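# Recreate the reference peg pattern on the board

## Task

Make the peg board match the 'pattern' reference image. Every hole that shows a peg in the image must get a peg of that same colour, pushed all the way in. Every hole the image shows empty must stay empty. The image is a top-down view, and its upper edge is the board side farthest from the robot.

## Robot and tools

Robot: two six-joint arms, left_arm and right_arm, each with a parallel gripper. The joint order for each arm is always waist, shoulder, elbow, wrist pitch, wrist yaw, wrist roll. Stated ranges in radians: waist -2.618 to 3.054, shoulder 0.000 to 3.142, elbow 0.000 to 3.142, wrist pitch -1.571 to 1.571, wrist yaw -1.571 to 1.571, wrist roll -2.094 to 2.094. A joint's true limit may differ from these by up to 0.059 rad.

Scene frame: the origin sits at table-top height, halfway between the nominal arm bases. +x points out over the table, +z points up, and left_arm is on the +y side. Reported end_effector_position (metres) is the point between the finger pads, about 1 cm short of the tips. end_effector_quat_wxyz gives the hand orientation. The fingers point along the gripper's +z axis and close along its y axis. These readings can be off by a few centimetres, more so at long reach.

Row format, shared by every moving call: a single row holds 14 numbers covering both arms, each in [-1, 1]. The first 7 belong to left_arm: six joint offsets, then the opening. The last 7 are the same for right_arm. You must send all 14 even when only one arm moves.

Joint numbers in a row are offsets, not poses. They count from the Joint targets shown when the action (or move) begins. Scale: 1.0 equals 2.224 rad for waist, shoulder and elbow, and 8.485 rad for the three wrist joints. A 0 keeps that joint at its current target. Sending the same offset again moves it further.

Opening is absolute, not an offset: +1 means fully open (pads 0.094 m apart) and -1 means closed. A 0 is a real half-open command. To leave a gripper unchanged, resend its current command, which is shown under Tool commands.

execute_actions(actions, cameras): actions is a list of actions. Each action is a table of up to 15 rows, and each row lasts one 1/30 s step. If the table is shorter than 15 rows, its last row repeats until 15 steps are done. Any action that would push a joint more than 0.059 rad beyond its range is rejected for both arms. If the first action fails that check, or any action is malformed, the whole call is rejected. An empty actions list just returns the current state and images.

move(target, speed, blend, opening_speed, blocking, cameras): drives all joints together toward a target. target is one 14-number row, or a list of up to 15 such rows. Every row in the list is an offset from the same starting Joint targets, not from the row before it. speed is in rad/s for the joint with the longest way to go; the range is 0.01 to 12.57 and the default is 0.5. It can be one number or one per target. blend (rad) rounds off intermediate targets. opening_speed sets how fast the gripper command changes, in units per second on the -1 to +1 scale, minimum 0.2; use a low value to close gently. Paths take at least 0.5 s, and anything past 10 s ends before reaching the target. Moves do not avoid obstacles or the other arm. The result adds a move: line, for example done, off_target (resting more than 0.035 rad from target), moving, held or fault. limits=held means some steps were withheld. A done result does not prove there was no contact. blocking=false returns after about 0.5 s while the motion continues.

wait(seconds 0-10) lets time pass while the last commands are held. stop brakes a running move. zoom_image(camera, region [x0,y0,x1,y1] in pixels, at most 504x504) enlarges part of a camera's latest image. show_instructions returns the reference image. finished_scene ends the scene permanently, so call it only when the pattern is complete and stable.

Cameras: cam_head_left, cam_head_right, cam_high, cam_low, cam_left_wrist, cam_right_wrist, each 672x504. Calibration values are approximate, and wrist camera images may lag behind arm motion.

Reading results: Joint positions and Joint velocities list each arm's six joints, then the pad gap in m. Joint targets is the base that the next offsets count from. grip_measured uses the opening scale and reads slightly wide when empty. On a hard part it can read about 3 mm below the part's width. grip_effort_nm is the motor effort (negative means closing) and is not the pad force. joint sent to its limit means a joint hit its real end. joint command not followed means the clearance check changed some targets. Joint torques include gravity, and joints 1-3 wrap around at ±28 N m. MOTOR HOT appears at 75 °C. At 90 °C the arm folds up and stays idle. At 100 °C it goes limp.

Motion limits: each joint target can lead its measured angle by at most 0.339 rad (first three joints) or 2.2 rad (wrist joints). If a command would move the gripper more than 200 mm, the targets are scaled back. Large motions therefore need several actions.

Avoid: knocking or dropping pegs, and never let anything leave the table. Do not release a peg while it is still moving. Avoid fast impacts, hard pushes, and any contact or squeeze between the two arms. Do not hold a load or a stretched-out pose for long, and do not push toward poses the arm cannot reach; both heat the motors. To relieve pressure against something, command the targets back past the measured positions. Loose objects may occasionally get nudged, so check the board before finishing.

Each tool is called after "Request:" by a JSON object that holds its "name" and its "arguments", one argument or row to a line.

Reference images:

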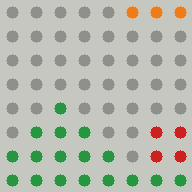

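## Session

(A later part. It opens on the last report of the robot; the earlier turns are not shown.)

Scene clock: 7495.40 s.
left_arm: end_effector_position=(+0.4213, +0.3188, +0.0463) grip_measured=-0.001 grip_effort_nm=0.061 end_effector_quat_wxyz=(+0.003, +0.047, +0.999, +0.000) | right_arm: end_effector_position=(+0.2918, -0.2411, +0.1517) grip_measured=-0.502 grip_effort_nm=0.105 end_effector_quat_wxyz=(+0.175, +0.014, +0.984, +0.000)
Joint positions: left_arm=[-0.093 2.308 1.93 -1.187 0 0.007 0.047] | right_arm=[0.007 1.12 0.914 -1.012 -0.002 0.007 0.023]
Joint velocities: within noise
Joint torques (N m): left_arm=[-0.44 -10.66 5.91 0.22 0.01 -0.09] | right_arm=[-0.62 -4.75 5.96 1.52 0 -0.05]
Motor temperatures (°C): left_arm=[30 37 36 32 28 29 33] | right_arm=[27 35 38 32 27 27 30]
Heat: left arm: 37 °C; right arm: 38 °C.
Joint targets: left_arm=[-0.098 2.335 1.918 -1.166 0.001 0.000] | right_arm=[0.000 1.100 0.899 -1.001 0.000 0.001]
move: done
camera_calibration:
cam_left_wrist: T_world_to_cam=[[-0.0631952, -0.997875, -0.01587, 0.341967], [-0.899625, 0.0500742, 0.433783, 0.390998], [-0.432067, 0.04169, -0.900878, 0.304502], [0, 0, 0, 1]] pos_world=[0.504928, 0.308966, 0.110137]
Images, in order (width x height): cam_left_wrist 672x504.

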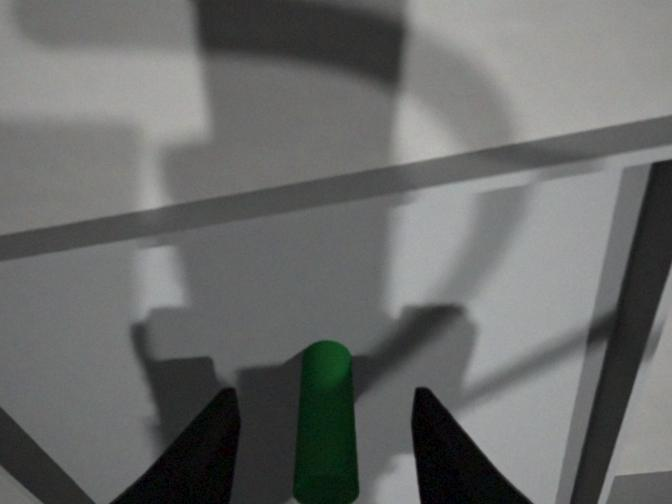

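Request:
{"name": "move", "arguments": {
  "target": [0,0,0,0,0,0,-0.9,0,0,0,0,0,0,-0.5],
  "opening_speed": 0.8,
  "cameras": []
}}

Request:
{"name": "move", "arguments": {
  "target": [
    [0,-0.1174,-0.004,-0.0296,0,0,-0.9,0,0,0,0,0,0,-0.5],
    [-0.1808,-0.308,-0.1655,-0.0358,0,0,-0.9,0,0,0,0,0,0,-0.5],
    [-0.4092,-0.3984,-0.3242,-0.0183,0,-0.0469,-0.9,0,0,0,0,0,0,-0.5]
  ],
  "speed": 0.6,
  "cameras": ["cam_left_wrist"]
}}

Request:
{"name": "move", "arguments": {
  "target": [0,0.0279,-0.1394,0.0437,0,0,-0.9,0,0,0,0,0,0,-0.5],
  "speed": 0.25,
  "cameras": ["cam_left_wrist"]
}}

Request:
{"name": "zoom_image", "arguments": {
  "camera": "cam_left_wrist",
  "region": [230, 280, 430, 480]
}}

Scene clock: 7526.83 s.
left_arm: end_effector_position=(+0.4215, +0.3188, +0.0463) grip_measured=-0.684 grip_effort_nm=-1.038 end_effector_quat_wxyz=(+0.004, +0.047, +0.999, +0.000) | right_arm: end_effector_position=(+0.2918, -0.2411, +0.1517) grip_measured=-0.502 grip_effort_nm=0.115 end_effector_quat_wxyz=(+0.175, +0.014, +0.984, +0.000)
Joint positions: left_arm=[-0.093 2.308 1.93 -1.186 0 0.007 0.015] | right_arm=[0.007 1.12 0.914 -1.012 -0.002 0.007 0.023]
Joint velocities: within noise
Joint torques (N m): left_arm=[-0.4 -10.41 5.96 0.22 0.02 -0.11] | right_arm=[-0.62 -4.75 5.91 1.53 0 -0.05]
Motor temperatures (°C): left_arm=[30 36 34 31 28 29 33] | right_arm=[27 35 38 32 27 27 30]
Heat: left arm: 36 °C; right arm: 38 °C.
Joint targets: left_arm=[-0.098 2.335 1.918 -1.166 0.001 0.000] | right_arm=[0.000 1.100 0.899 -1.001 0.000 0.001]
move: done
No camera images: "cameras" was empty.

Scene clock: 7529.87 s.
left_arm: end_effector_position=(+0.1029, +0.1567, +0.1414) grip_measured=-0.684 grip_effort_nm=-1.053 end_effector_quat_wxyz=(-0.015, +0.302, +0.953, +0.011) | right_arm: end_effector_position=(+0.2918, -0.2411, +0.1517) grip_measured=-0.502 grip_effort_nm=0.115 end_effector_quat_wxyz=(+0.175, +0.014, +0.984, +0.000)
Joint positions: left_arm=[-1.007 1.477 1.209 -1.341 0.002 -0.388 0.015] | right_arm=[0.007 1.12 0.914 -1.012 -0.002 0.007 0.023]
Joint velocities: within noise
Joint torques (N m): left_arm=[-0.03 -7.91 6 0.14 -0.03 -0.13] | right_arm=[-0.62 -4.72 5.93 1.53 0 -0.05]
Motor temperatures (°C): left_arm=[30 36 34 31 28 29 33] | right_arm=[27 35 38 32 27 27 30]
Heat: left arm: 36 °C; right arm: 38 °C.
Joint targets: left_arm=[-1.009 1.449 1.197 -1.321 0.001 -0.398] | right_arm=[0.000 1.100 0.899 -1.001 0.000 0.001]
move: done
camera_calibration:
cam_left_wrist: T_world_to_cam=[[-0.551494, -0.83366, -0.0294128, 0.18804], [-0.743266, 0.475078, 0.471017, -0.0165069], [-0.378694, 0.281625, -0.881634, 0.213591], [0, 0, 0, 1]] pos_world=[0.172319, 0.104451, 0.201615]
Images, in order (width x height): cam_left_wrist 672x504.

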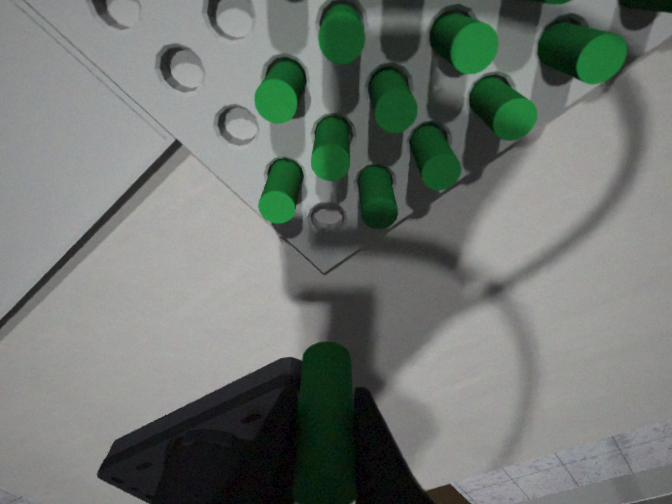

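Scene clock: 7532.00 s.
left_arm: end_effector_position=(+0.1020, +0.1580, +0.0592) grip_measured=-0.684 grip_effort_nm=-1.053 end_effector_quat_wxyz=(-0.002, +0.301, +0.953, +0.000) | right_arm: end_effector_position=(+0.2918, -0.2411, +0.1517) grip_measured=-0.502 grip_effort_nm=0.105 end_effector_quat_wxyz=(+0.175, +0.014, +0.984, +0.000)
Joint positions: left_arm=[-1.007 1.5 0.897 -0.971 0.002 -0.389 0.015] | right_arm=[0.007 1.12 0.914 -1.012 -0.002 0.007 0.023]
Joint velocities: within noise
Joint torques (N m): left_arm=[-0.05 -4.45 5.75 0.2 -0.04 -0.11] | right_arm=[-0.65 -4.77 5.91 1.53 0 -0.05]
Motor temperatures (°C): left_arm=[30 36 34 31 28 29 33] | right_arm=[27 35 38 32 27 27 30]
Heat: left arm: 36 °C; right arm: 38 °C.
Joint targets: left_arm=[-1.009 1.511 0.887 -0.950 0.001 -0.398] | right_arm=[0.000 1.100 0.899 -1.001 0.000 0.001]
move: done
camera_calibration:
cam_left_wrist: T_world_to_cam=[[-0.54982, -0.835142, -0.0153572, 0.185487], [-0.752539, 0.487293, 0.442979, 0.021549], [-0.362467, 0.255116, -0.8964, 0.143857], [0, 0, 0, 1]] pos_world=[0.170345, 0.107707, 0.122257]
Images, in order (width x height): cam_left_wrist 672x504.

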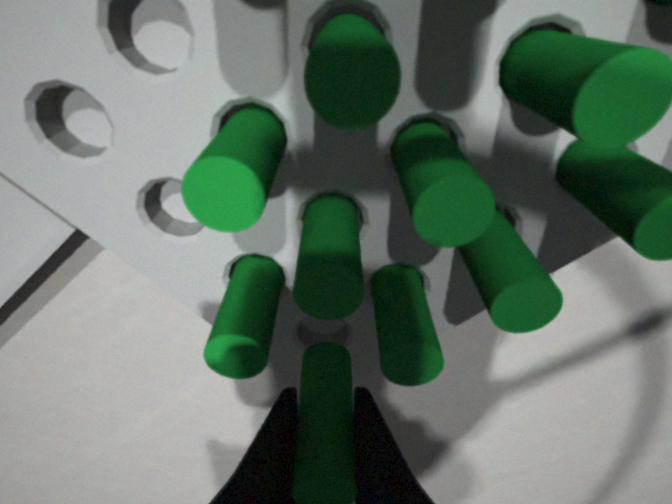

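Scaled by 2.520 from the camera's 672x504 image, which has a finer 960x720 frame.

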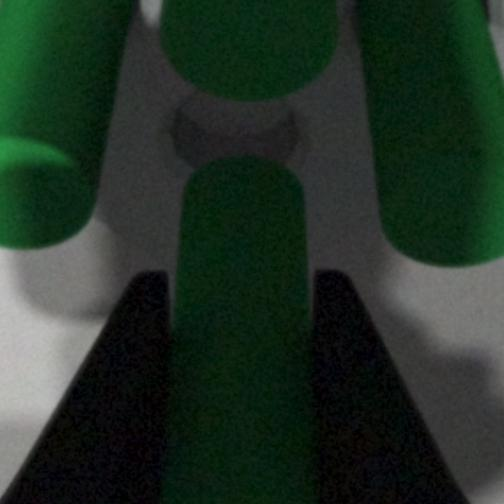

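Request:
{"name": "move", "arguments": {
  "target": [
    [0.0045,0,0,0,0,0,-0.9,0,0,0,0,0,0,-0.5],
    [0.0045,0.0045,-0.0054,0.0026,0,0,-0.9,0,0,0,0,0,0,-0.5]
  ],
  "speed": 0.08,
  "cameras": ["cam_left_wrist"]
}}

Request:
{"name": "zoom_image", "arguments": {
  "camera": "cam_left_wrist",
  "region": [230, 280, 430, 480]
}}

Scene clock: 7556.23 s.
left_arm: end_effector_position=(+0.1030, +0.1575, +0.0547) grip_measured=-0.684 grip_effort_nm=-1.048 end_effector_quat_wxyz=(-0.001, +0.300, +0.954, +0.000) | right_arm: end_effector_position=(+0.2918, -0.2411, +0.1517) grip_measured=-0.502 grip_effort_nm=0.110 end_effector_quat_wxyz=(+0.175, +0.014, +0.984, +0.000)
Joint positions: left_arm=[-1.005 1.509 0.886 -0.949 0.002 -0.389 0.015] | right_arm=[0.007 1.12 0.914 -1.012 -0.002 0.007 0.023]
Joint velocities: within noise
Joint torques (N m): left_arm=[0.5 -4.31 5.65 0.16 -0.03 -0.1] | right_arm=[-0.64 -4.75 5.93 1.52 0 -0.05]
Motor temperatures (°C): left_arm=[30 33 34 31 28 29 34] | right_arm=[27 35 38 32 27 27 30]
Heat: left arm: 34 °C; right arm: 38 °C.
Joint targets: left_arm=[-0.999 1.521 0.875 -0.928 0.001 -0.398] | right_arm=[0.000 1.100 0.899 -1.001 0.000 0.001]
move: done
camera_calibration:
cam_left_wrist: T_world_to_cam=[[-0.54788, -0.83643, -0.0145416, 0.185478], [-0.754134, 0.486301, 0.441354, 0.0250476], [-0.36209, 0.252776, -0.897215, 0.14067], [0, 0, 0, 1]] pos_world=[0.171444, 0.107401, 0.117853]
Images, in order (width x height): cam_left_wrist 672x504.

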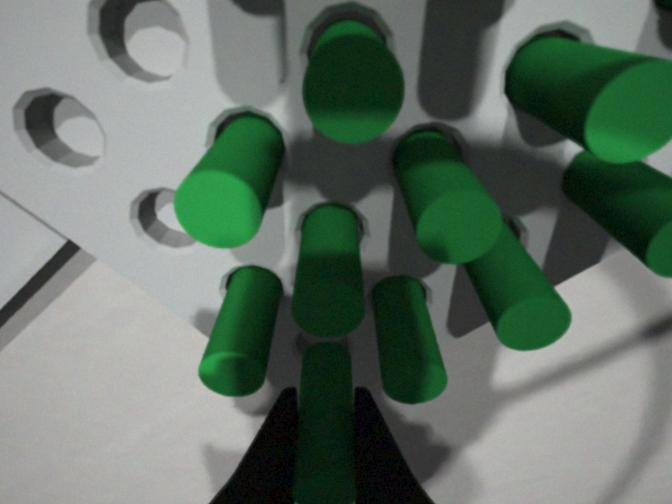

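Scaled by 2.520 from the camera's 672x504 image, which has a finer 960x720 frame.

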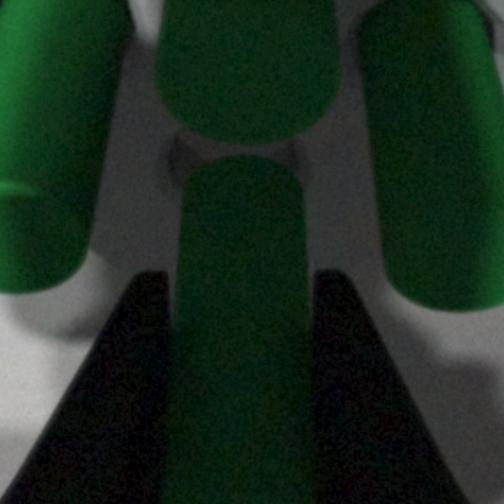

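Request:
{"name": "move", "arguments": {
  "target": [0.0035,0.0018,0.0016,0,0,0,-0.9,0,0,0,0,0,0,-0.5],
  "speed": 0.08,
  "cameras": ["cam_left_wrist"]
}}

Request:
{"name": "zoom_image", "arguments": {
  "camera": "cam_left_wrist",
  "region": [280, 310, 380, 380]
}}

Scene clock: 7566.83 s.
left_arm: end_effector_position=(+0.1048, +0.1583, +0.0547) grip_measured=-0.684 grip_effort_nm=-1.048 end_effector_quat_wxyz=(-0.001, +0.296, +0.955, -0.001) | right_arm: end_effector_position=(+0.2918, -0.2411, +0.1517) grip_measured=-0.502 grip_effort_nm=0.110 end_effector_quat_wxyz=(+0.175, +0.014, +0.984, +0.000)
Joint positions: left_arm=[-0.997 1.509 0.886 -0.948 0.002 -0.389 0.015] | right_arm=[0.007 1.12 0.914 -1.012 -0.002 0.007 0.023]
Joint velocities: within noise
Joint torques (N m): left_arm=[0.53 -3.96 6.01 0.21 0 -0.13] | right_arm=[-0.61 -4.77 5.93 1.52 0 -0.05]
Motor temperatures (°C): left_arm=[30 33 34 31 28 29 34] | right_arm=[27 35 38 32 27 27 30]
Heat: left arm: 34 °C; right arm: 38 °C.
Joint targets: left_arm=[-0.991 1.525 0.878 -0.928 0.001 -0.398] | right_arm=[0.000 1.100 0.899 -1.001 0.000 0.001]
move: done
camera_calibration:
cam_left_wrist: T_world_to_cam=[[-0.540835, -0.84101, -0.0140933, 0.187091], [-0.758437, 0.480352, 0.440494, 0.0273567], [-0.36369, 0.248924, -0.897645, 0.141888], [0, 0, 0, 1]] pos_world=[0.173537, 0.108885, 0.117952]
Images, in order (width x height): cam_left_wrist 672x504.

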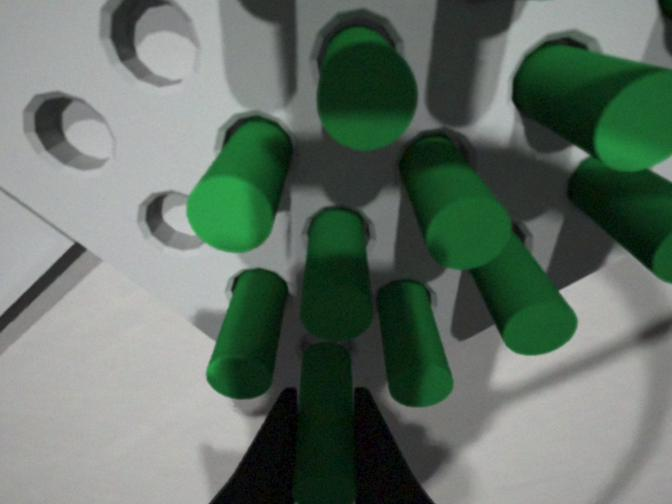

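Scaled by 5.040 from the camera's 672x504 image, which has a finer 960x720 frame.

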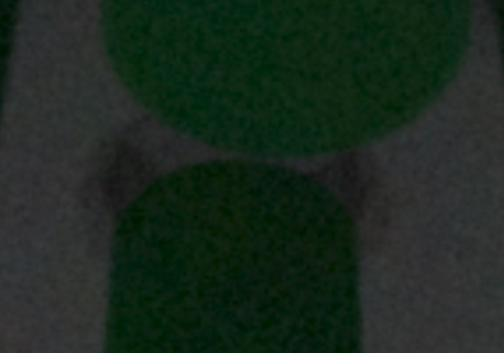

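Request:
{"name": "move", "arguments": {
  "target": [0,0.0028,-0.0082,0.0029,0,0,-0.9,0,0,0,0,0,0,-0.5],
  "speed": 0.06,
  "cameras": ["cam_left_wrist"]
}}

Request:
{"name": "zoom_image", "arguments": {
  "camera": "cam_left_wrist",
  "region": [280, 310, 380, 380]
}}

Scene clock: 7576.67 s.
left_arm: end_effector_position=(+0.1049, +0.1581, +0.0494) grip_measured=-0.684 grip_effort_nm=-1.043 end_effector_quat_wxyz=(-0.001, +0.296, +0.955, -0.001) | right_arm: end_effector_position=(+0.2918, -0.2411, +0.1517) grip_measured=-0.502 grip_effort_nm=0.120 end_effector_quat_wxyz=(+0.175, +0.014, +0.984, +0.000)
Joint positions: left_arm=[-0.997 1.519 0.872 -0.925 0.002 -0.389 0.015] | right_arm=[0.007 1.12 0.914 -1.012 -0.002 0.007 0.023]
Joint velocities: within noise
Joint torques (N m): left_arm=[0.34 -4.33 5.59 0.19 -0.03 -0.12] | right_arm=[-0.61 -4.75 5.94 1.53 0.01 -0.05]
Motor temperatures (°C): left_arm=[30 32 34 31 28 29 34] | right_arm=[27 35 38 32 27 27 30]
Heat: left arm: 34 °C; right arm: 38 °C.
Joint targets: left_arm=[-0.991 1.532 0.860 -0.904 0.001 -0.398] | right_arm=[0.000 1.100 0.899 -1.001 0.000 0.001]
move: done
camera_calibration:
cam_left_wrist: T_world_to_cam=[[-0.540835, -0.84101, -0.0140933, 0.186901], [-0.758437, 0.480352, 0.440494, 0.0299073], [-0.36369, 0.248924, -0.897645, 0.137127], [0, 0, 0, 1]] pos_world=[0.173637, 0.108685, 0.112552]
Images, in order (width x height): cam_left_wrist 672x504.

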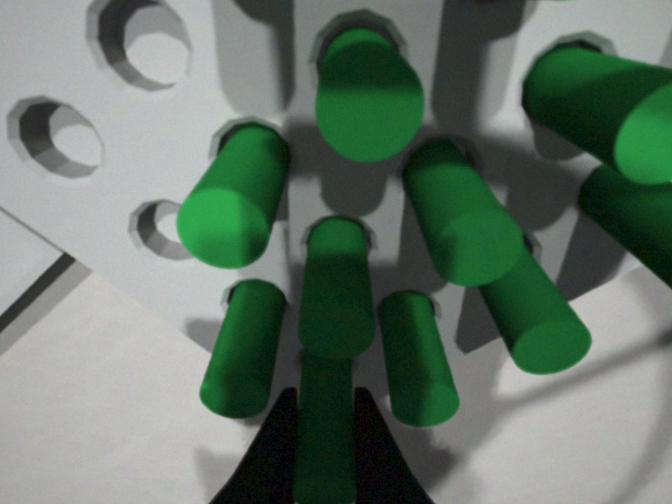

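Scaled by 5.040 from the camera's 672x504 image, which has a finer 960x720 frame.

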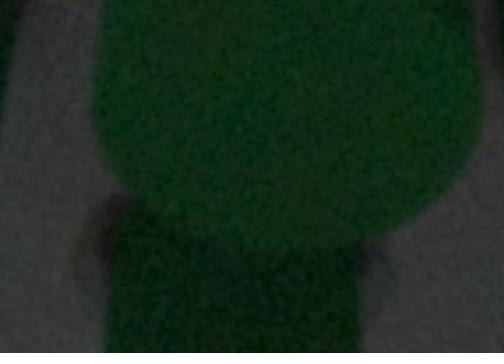

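Request:
{"name": "move", "arguments": {
  "target": [0,0.0033,-0.0068,0.0026,0,0,-0.9,0,0,0,0,0,0,-0.5],
  "speed": 0.06,
  "cameras": []
}}

Request:
{"name": "move", "arguments": {
  "target": [0,0.0033,-0.0068,0.0026,0,0,-0.9,0,0,0,0,0,0,-0.5],
  "speed": 0.06,
  "cameras": ["cam_left_wrist"]
}}

Scene clock: 7583.43 s.
left_arm: end_effector_position=(+0.1045, +0.1586, +0.0443) grip_measured=-0.684 grip_effort_nm=-1.053 end_effector_quat_wxyz=(-0.001, +0.296, +0.955, +0.000) | right_arm: end_effector_position=(+0.2918, -0.2411, +0.1517) grip_measured=-0.502 grip_effort_nm=0.115 end_effector_quat_wxyz=(+0.175, +0.014, +0.984, +0.000)
Joint positions: left_arm=[-0.997 1.526 0.857 -0.904 0.002 -0.389 0.015] | right_arm=[0.007 1.12 0.914 -1.012 -0.002 0.007 0.023]
Joint velocities: within noise
Joint torques (N m): left_arm=[0.47 -4.3 5.53 0.22 -0.01 -0.07] | right_arm=[-0.62 -4.74 5.91 1.53 0 -0.05]
Motor temperatures (°C): left_arm=[30 33 34 31 28 29 34] | right_arm=[27 35 38 32 27 27 30]
Heat: left arm: 34 °C; right arm: 38 °C.
Joint targets: left_arm=[-0.991 1.539 0.845 -0.882 0.001 -0.398] | right_arm=[0.000 1.100 0.899 -1.001 0.000 0.001]
move: done
No camera images: "cameras" was empty.

Scene clock: 7584.13 s.
left_arm: end_effector_position=(+0.1040, +0.1595, +0.0398) grip_measured=-0.684 grip_effort_nm=-1.053 end_effector_quat_wxyz=(-0.002, +0.296, +0.955, +0.000) | right_arm: end_effector_position=(+0.2918, -0.2411, +0.1517) grip_measured=-0.502 grip_effort_nm=0.110 end_effector_quat_wxyz=(+0.175, +0.014, +0.984, +0.000)
Joint positions: left_arm=[-0.997 1.533 0.844 -0.886 0.002 -0.389 0.015] | right_arm=[0.007 1.12 0.914 -1.012 -0.002 0.007 0.023]
Joint velocities: within noise
Joint torques (N m): left_arm=[0.5 -4.29 5.22 0.24 -0.03 -0.13] | right_arm=[-0.62 -4.75 5.91 1.52 0 -0.05]
Motor temperatures (°C): left_arm=[30 33 34 31 28 29 34] | right_arm=[27 35 38 32 27 27 30]
Heat: left arm: 34 °C; right arm: 38 °C.
Joint targets: left_arm=[-0.991 1.546 0.830 -0.859 0.001 -0.398] | right_arm=[0.000 1.100 0.899 -1.001 0.000 0.001]
move: done
camera_calibration:
cam_left_wrist: T_world_to_cam=[[-0.540867, -0.840965, -0.0155109, 0.187488], [-0.757609, 0.479081, 0.443294, 0.0327434], [-0.365364, 0.251515, -0.896242, 0.127604], [0, 0, 0, 1]] pos_world=[0.172835, 0.10989, 0.102757]
Images, in order (width x height): cam_left_wrist 672x504.

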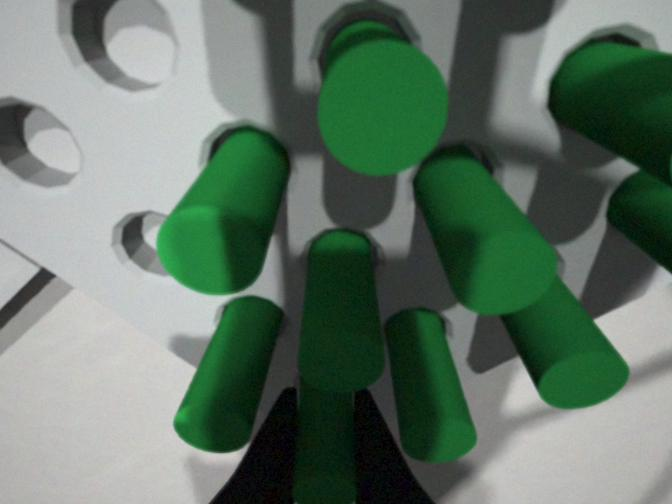

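Request:
{"name": "move", "arguments": {
  "target": [0,0.002,-0.004,0.0015,0,0,-0.9,0,0,0,0,0,0,-0.5],
  "speed": 0.06,
  "cameras": []
}}

Request:
{"name": "move", "arguments": {
  "target": [
    [0,-0.004,0.006,-0.003,0,0,-0.9,0,0,0,0,0,0,-0.5],
    [0,-0.004,0.006,-0.003,0,0,-0.5,0,0,0,0,0,0,-0.5]
  ],
  "speed": 0.1,
  "opening_speed": 1,
  "cameras": ["cam_left_wrist"]
}}

Request:
{"name": "move", "arguments": {
  "target": [
    [0,-0.025,0.09,-0.025,0,0,-0.5,0,0,0,0,0,0,-0.5],
    [0,-0.045,0.16,-0.052,0,0,-0.5,0,0,0,0,0,0,-0.5]
  ],
  "speed": 0.25,
  "cameras": ["cam_left_wrist"]
}}

Scene clock: 7595.40 s.
left_arm: end_effector_position=(+0.1039, +0.1596, +0.0395) grip_measured=-0.684 grip_effort_nm=-1.043 end_effector_quat_wxyz=(-0.002, +0.296, +0.955, +0.000) | right_arm: end_effector_position=(+0.2918, -0.2411, +0.1517) grip_measured=-0.502 grip_effort_nm=0.105 end_effector_quat_wxyz=(+0.175, +0.014, +0.984, +0.000)
Joint positions: left_arm=[-0.997 1.533 0.842 -0.885 0.002 -0.389 0.015] | right_arm=[0.007 1.12 0.914 -1.012 -0.002 0.007 0.023]
Joint velocities: within noise
Joint torques (N m): left_arm=[0.59 -3.85 4.48 0.37 -0.02 -0.09] | right_arm=[-0.61 -4.74 5.93 1.52 0 -0.05]
Motor temperatures (°C): left_arm=[30 32 34 31 28 29 34] | right_arm=[27 35 38 32 27 27 30]
Heat: left arm: 34 °C; right arm: 38 °C.
Joint targets: left_arm=[-0.991 1.551 0.821 -0.847 0.001 -0.398] | right_arm=[0.000 1.100 0.899 -1.001 0.000 0.001]
move: off_target (left_arm); left_arm: the wrist pitch is farthest, 0.038 rad from its target
No camera images: "cameras" was empty.

Scene clock: 7596.73 s.
left_arm: end_effector_position=(+0.1039, +0.1596, +0.0395) grip_measured=-0.502 grip_effort_nm=0.061 end_effector_quat_wxyz=(-0.002, +0.296, +0.955, +0.000) | right_arm: end_effector_position=(+0.2918, -0.2411, +0.1517) grip_measured=-0.502 grip_effort_nm=0.110 end_effector_quat_wxyz=(+0.175, +0.014, +0.984, +0.000)
Joint positions: left_arm=[-0.997 1.533 0.842 -0.885 0.002 -0.389 0.023] | right_arm=[0.007 1.12 0.914 -1.012 -0.002 0.007 0.023]
Joint velocities: within noise
Joint torques (N m): left_arm=[0.55 -4.42 5.72 0.09 -0.02 -0.1] | right_arm=[-0.61 -4.75 5.91 1.53 0.01 -0.05]
Motor temperatures (°C): left_arm=[30 32 34 31 28 29 34] | right_arm=[27 35 38 32 27 27 30]
Heat: left arm: 34 °C; right arm: 38 °C.
Joint targets: left_arm=[-0.991 1.542 0.834 -0.872 0.001 -0.398] | right_arm=[0.000 1.100 0.899 -1.001 0.000 0.001]
move: done
camera_calibration:
cam_left_wrist: T_world_to_cam=[[-0.540867, -0.840965, -0.0155109, 0.187569], [-0.757609, 0.479081, 0.443294, 0.0327841], [-0.365364, 0.251515, -0.896242, 0.1274], [0, 0, 0, 1]] pos_world=[0.172835, 0.10999, 0.102557]
Images, in order (width x height): cam_left_wrist 672x504.

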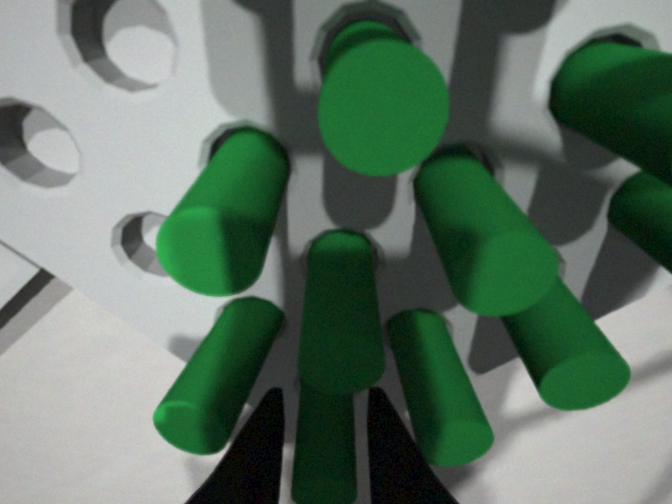

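Scene clock: 7599.17 s.
left_arm: end_effector_position=(+0.1039, +0.1596, +0.1321) grip_measured=-0.502 grip_effort_nm=0.061 end_effector_quat_wxyz=(-0.013, +0.296, +0.955, +0.010) | right_arm: end_effector_position=(+0.2918, -0.2411, +0.1517) grip_measured=-0.502 grip_effort_nm=0.110 end_effector_quat_wxyz=(+0.175, +0.014, +0.984, +0.000)
Joint positions: left_arm=[-0.997 1.467 1.163 -1.3 0.002 -0.389 0.023] | right_arm=[0.007 1.12 0.914 -1.012 -0.002 0.007 0.023]
Joint velocities: within noise
Joint torques (N m): left_arm=[0.5 -7.54 9.65 -0.25 0 -0.11] | right_arm=[-0.65 -4.72 5.93 1.53 0 -0.05]
Motor temperatures (°C): left_arm=[30 32 34 31 28 29 34] | right_arm=[27 35 38 32 27 27 30]
Heat: left arm: 34 °C; right arm: 38 °C.
Joint targets: left_arm=[-0.991 1.442 1.190 -1.313 0.001 -0.398] | right_arm=[0.000 1.100 0.899 -1.001 0.000 0.001]
move: done
camera_calibration:
cam_left_wrist: T_world_to_cam=[[-0.541206, -0.840448, -0.0272734, 0.190535], [-0.750402, 0.468077, 0.466692, -0.0103494], [-0.379464, 0.273043, -0.883999, 0.206764], [0, 0, 0, 1]] pos_world=[0.173812, 0.108524, 0.192806]
Images, in order (width x height): cam_left_wrist 672x504.

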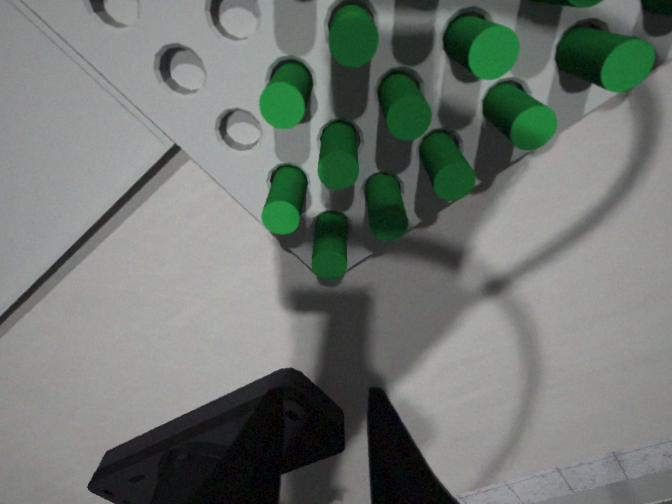

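Request:
{"name": "move", "arguments": {
  "target": [0.4456,-0.1538,-0.1304,0.0369,0,0.0469,-0.5,0,0,0,0,0,0,-0.5],
  "speed": 0.7,
  "cameras": ["cam_high","cam_head_left","cam_low"]
}}

Request:
{"name": "zoom_image", "arguments": {
  "camera": "cam_head_left",
  "region": [160, 225, 300, 350]
}}

Request:
{"name": "zoom_image", "arguments": {
  "camera": "cam_low",
  "region": [370, 240, 480, 290]
}}

Scene clock: 7608.60 s.
left_arm: end_effector_position=(+0.2146, +0.3575, +0.1462) grip_measured=-0.501 grip_effort_nm=0.056 end_effector_quat_wxyz=(+0.171, -0.006, +0.985, -0.002) | right_arm: end_effector_position=(+0.2918, -0.2411, +0.1517) grip_measured=-0.502 grip_effort_nm=0.110 end_effector_quat_wxyz=(+0.175, +0.014, +0.984, +0.000)
Joint positions: left_arm=[-0.005 1.119 0.914 -1.022 0.002 -0.011 0.023] | right_arm=[0.007 1.12 0.914 -1.012 -0.002 0.007 0.023]
Joint velocities: within noise
Joint torques (N m): left_arm=[0.25 -4.44 6.45 0.87 0 0.13] | right_arm=[-0.62 -4.74 5.93 1.52 0 -0.05]
Motor temperatures (°C): left_arm=[30 33 34 31 28 29 34] | right_arm=[27 35 38 32 27 27 30]
Heat: left arm: 34 °C; right arm: 38 °C.
Joint targets: left_arm=[0.000 1.100 0.900 -1.000 0.001 0.000] | right_arm=[0.000 1.100 0.899 -1.001 0.000 0.001]
move: done
Images, in order (width x height): cam_head_left 672x504, cam_high 672x504, cam_low 672x504.

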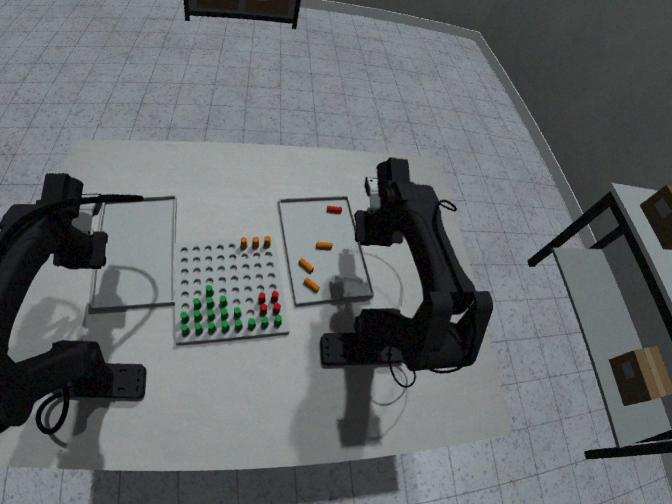

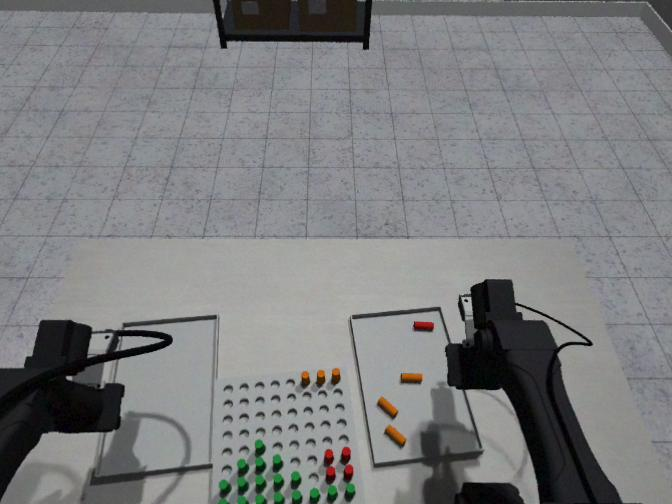

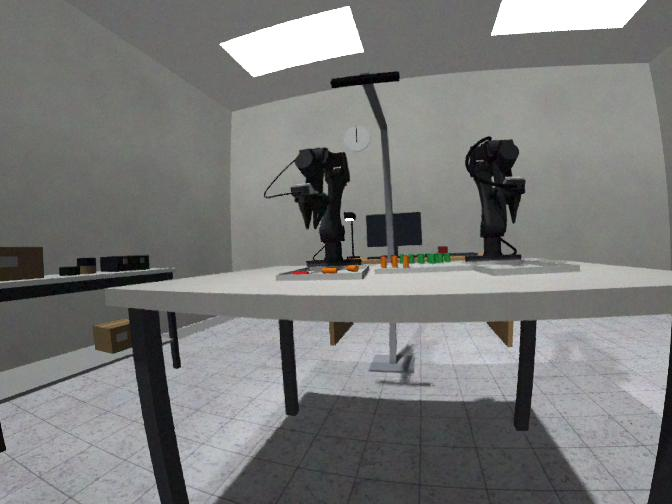

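Scaled by 3.600 from the camera's 672x504 image, which has a finer 960x720 frame.

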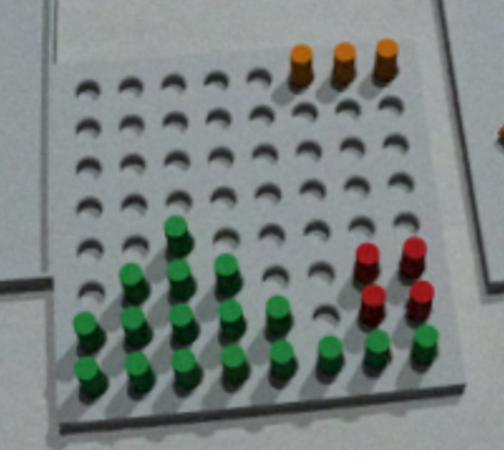

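Scaled by 4.582 from the camera's 672x504 image, which has a finer 960x720 frame.

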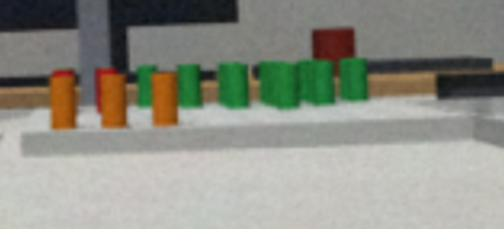

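Request:
{"name": "finished_scene", "arguments": {

}}

The scene is finished: the task was done.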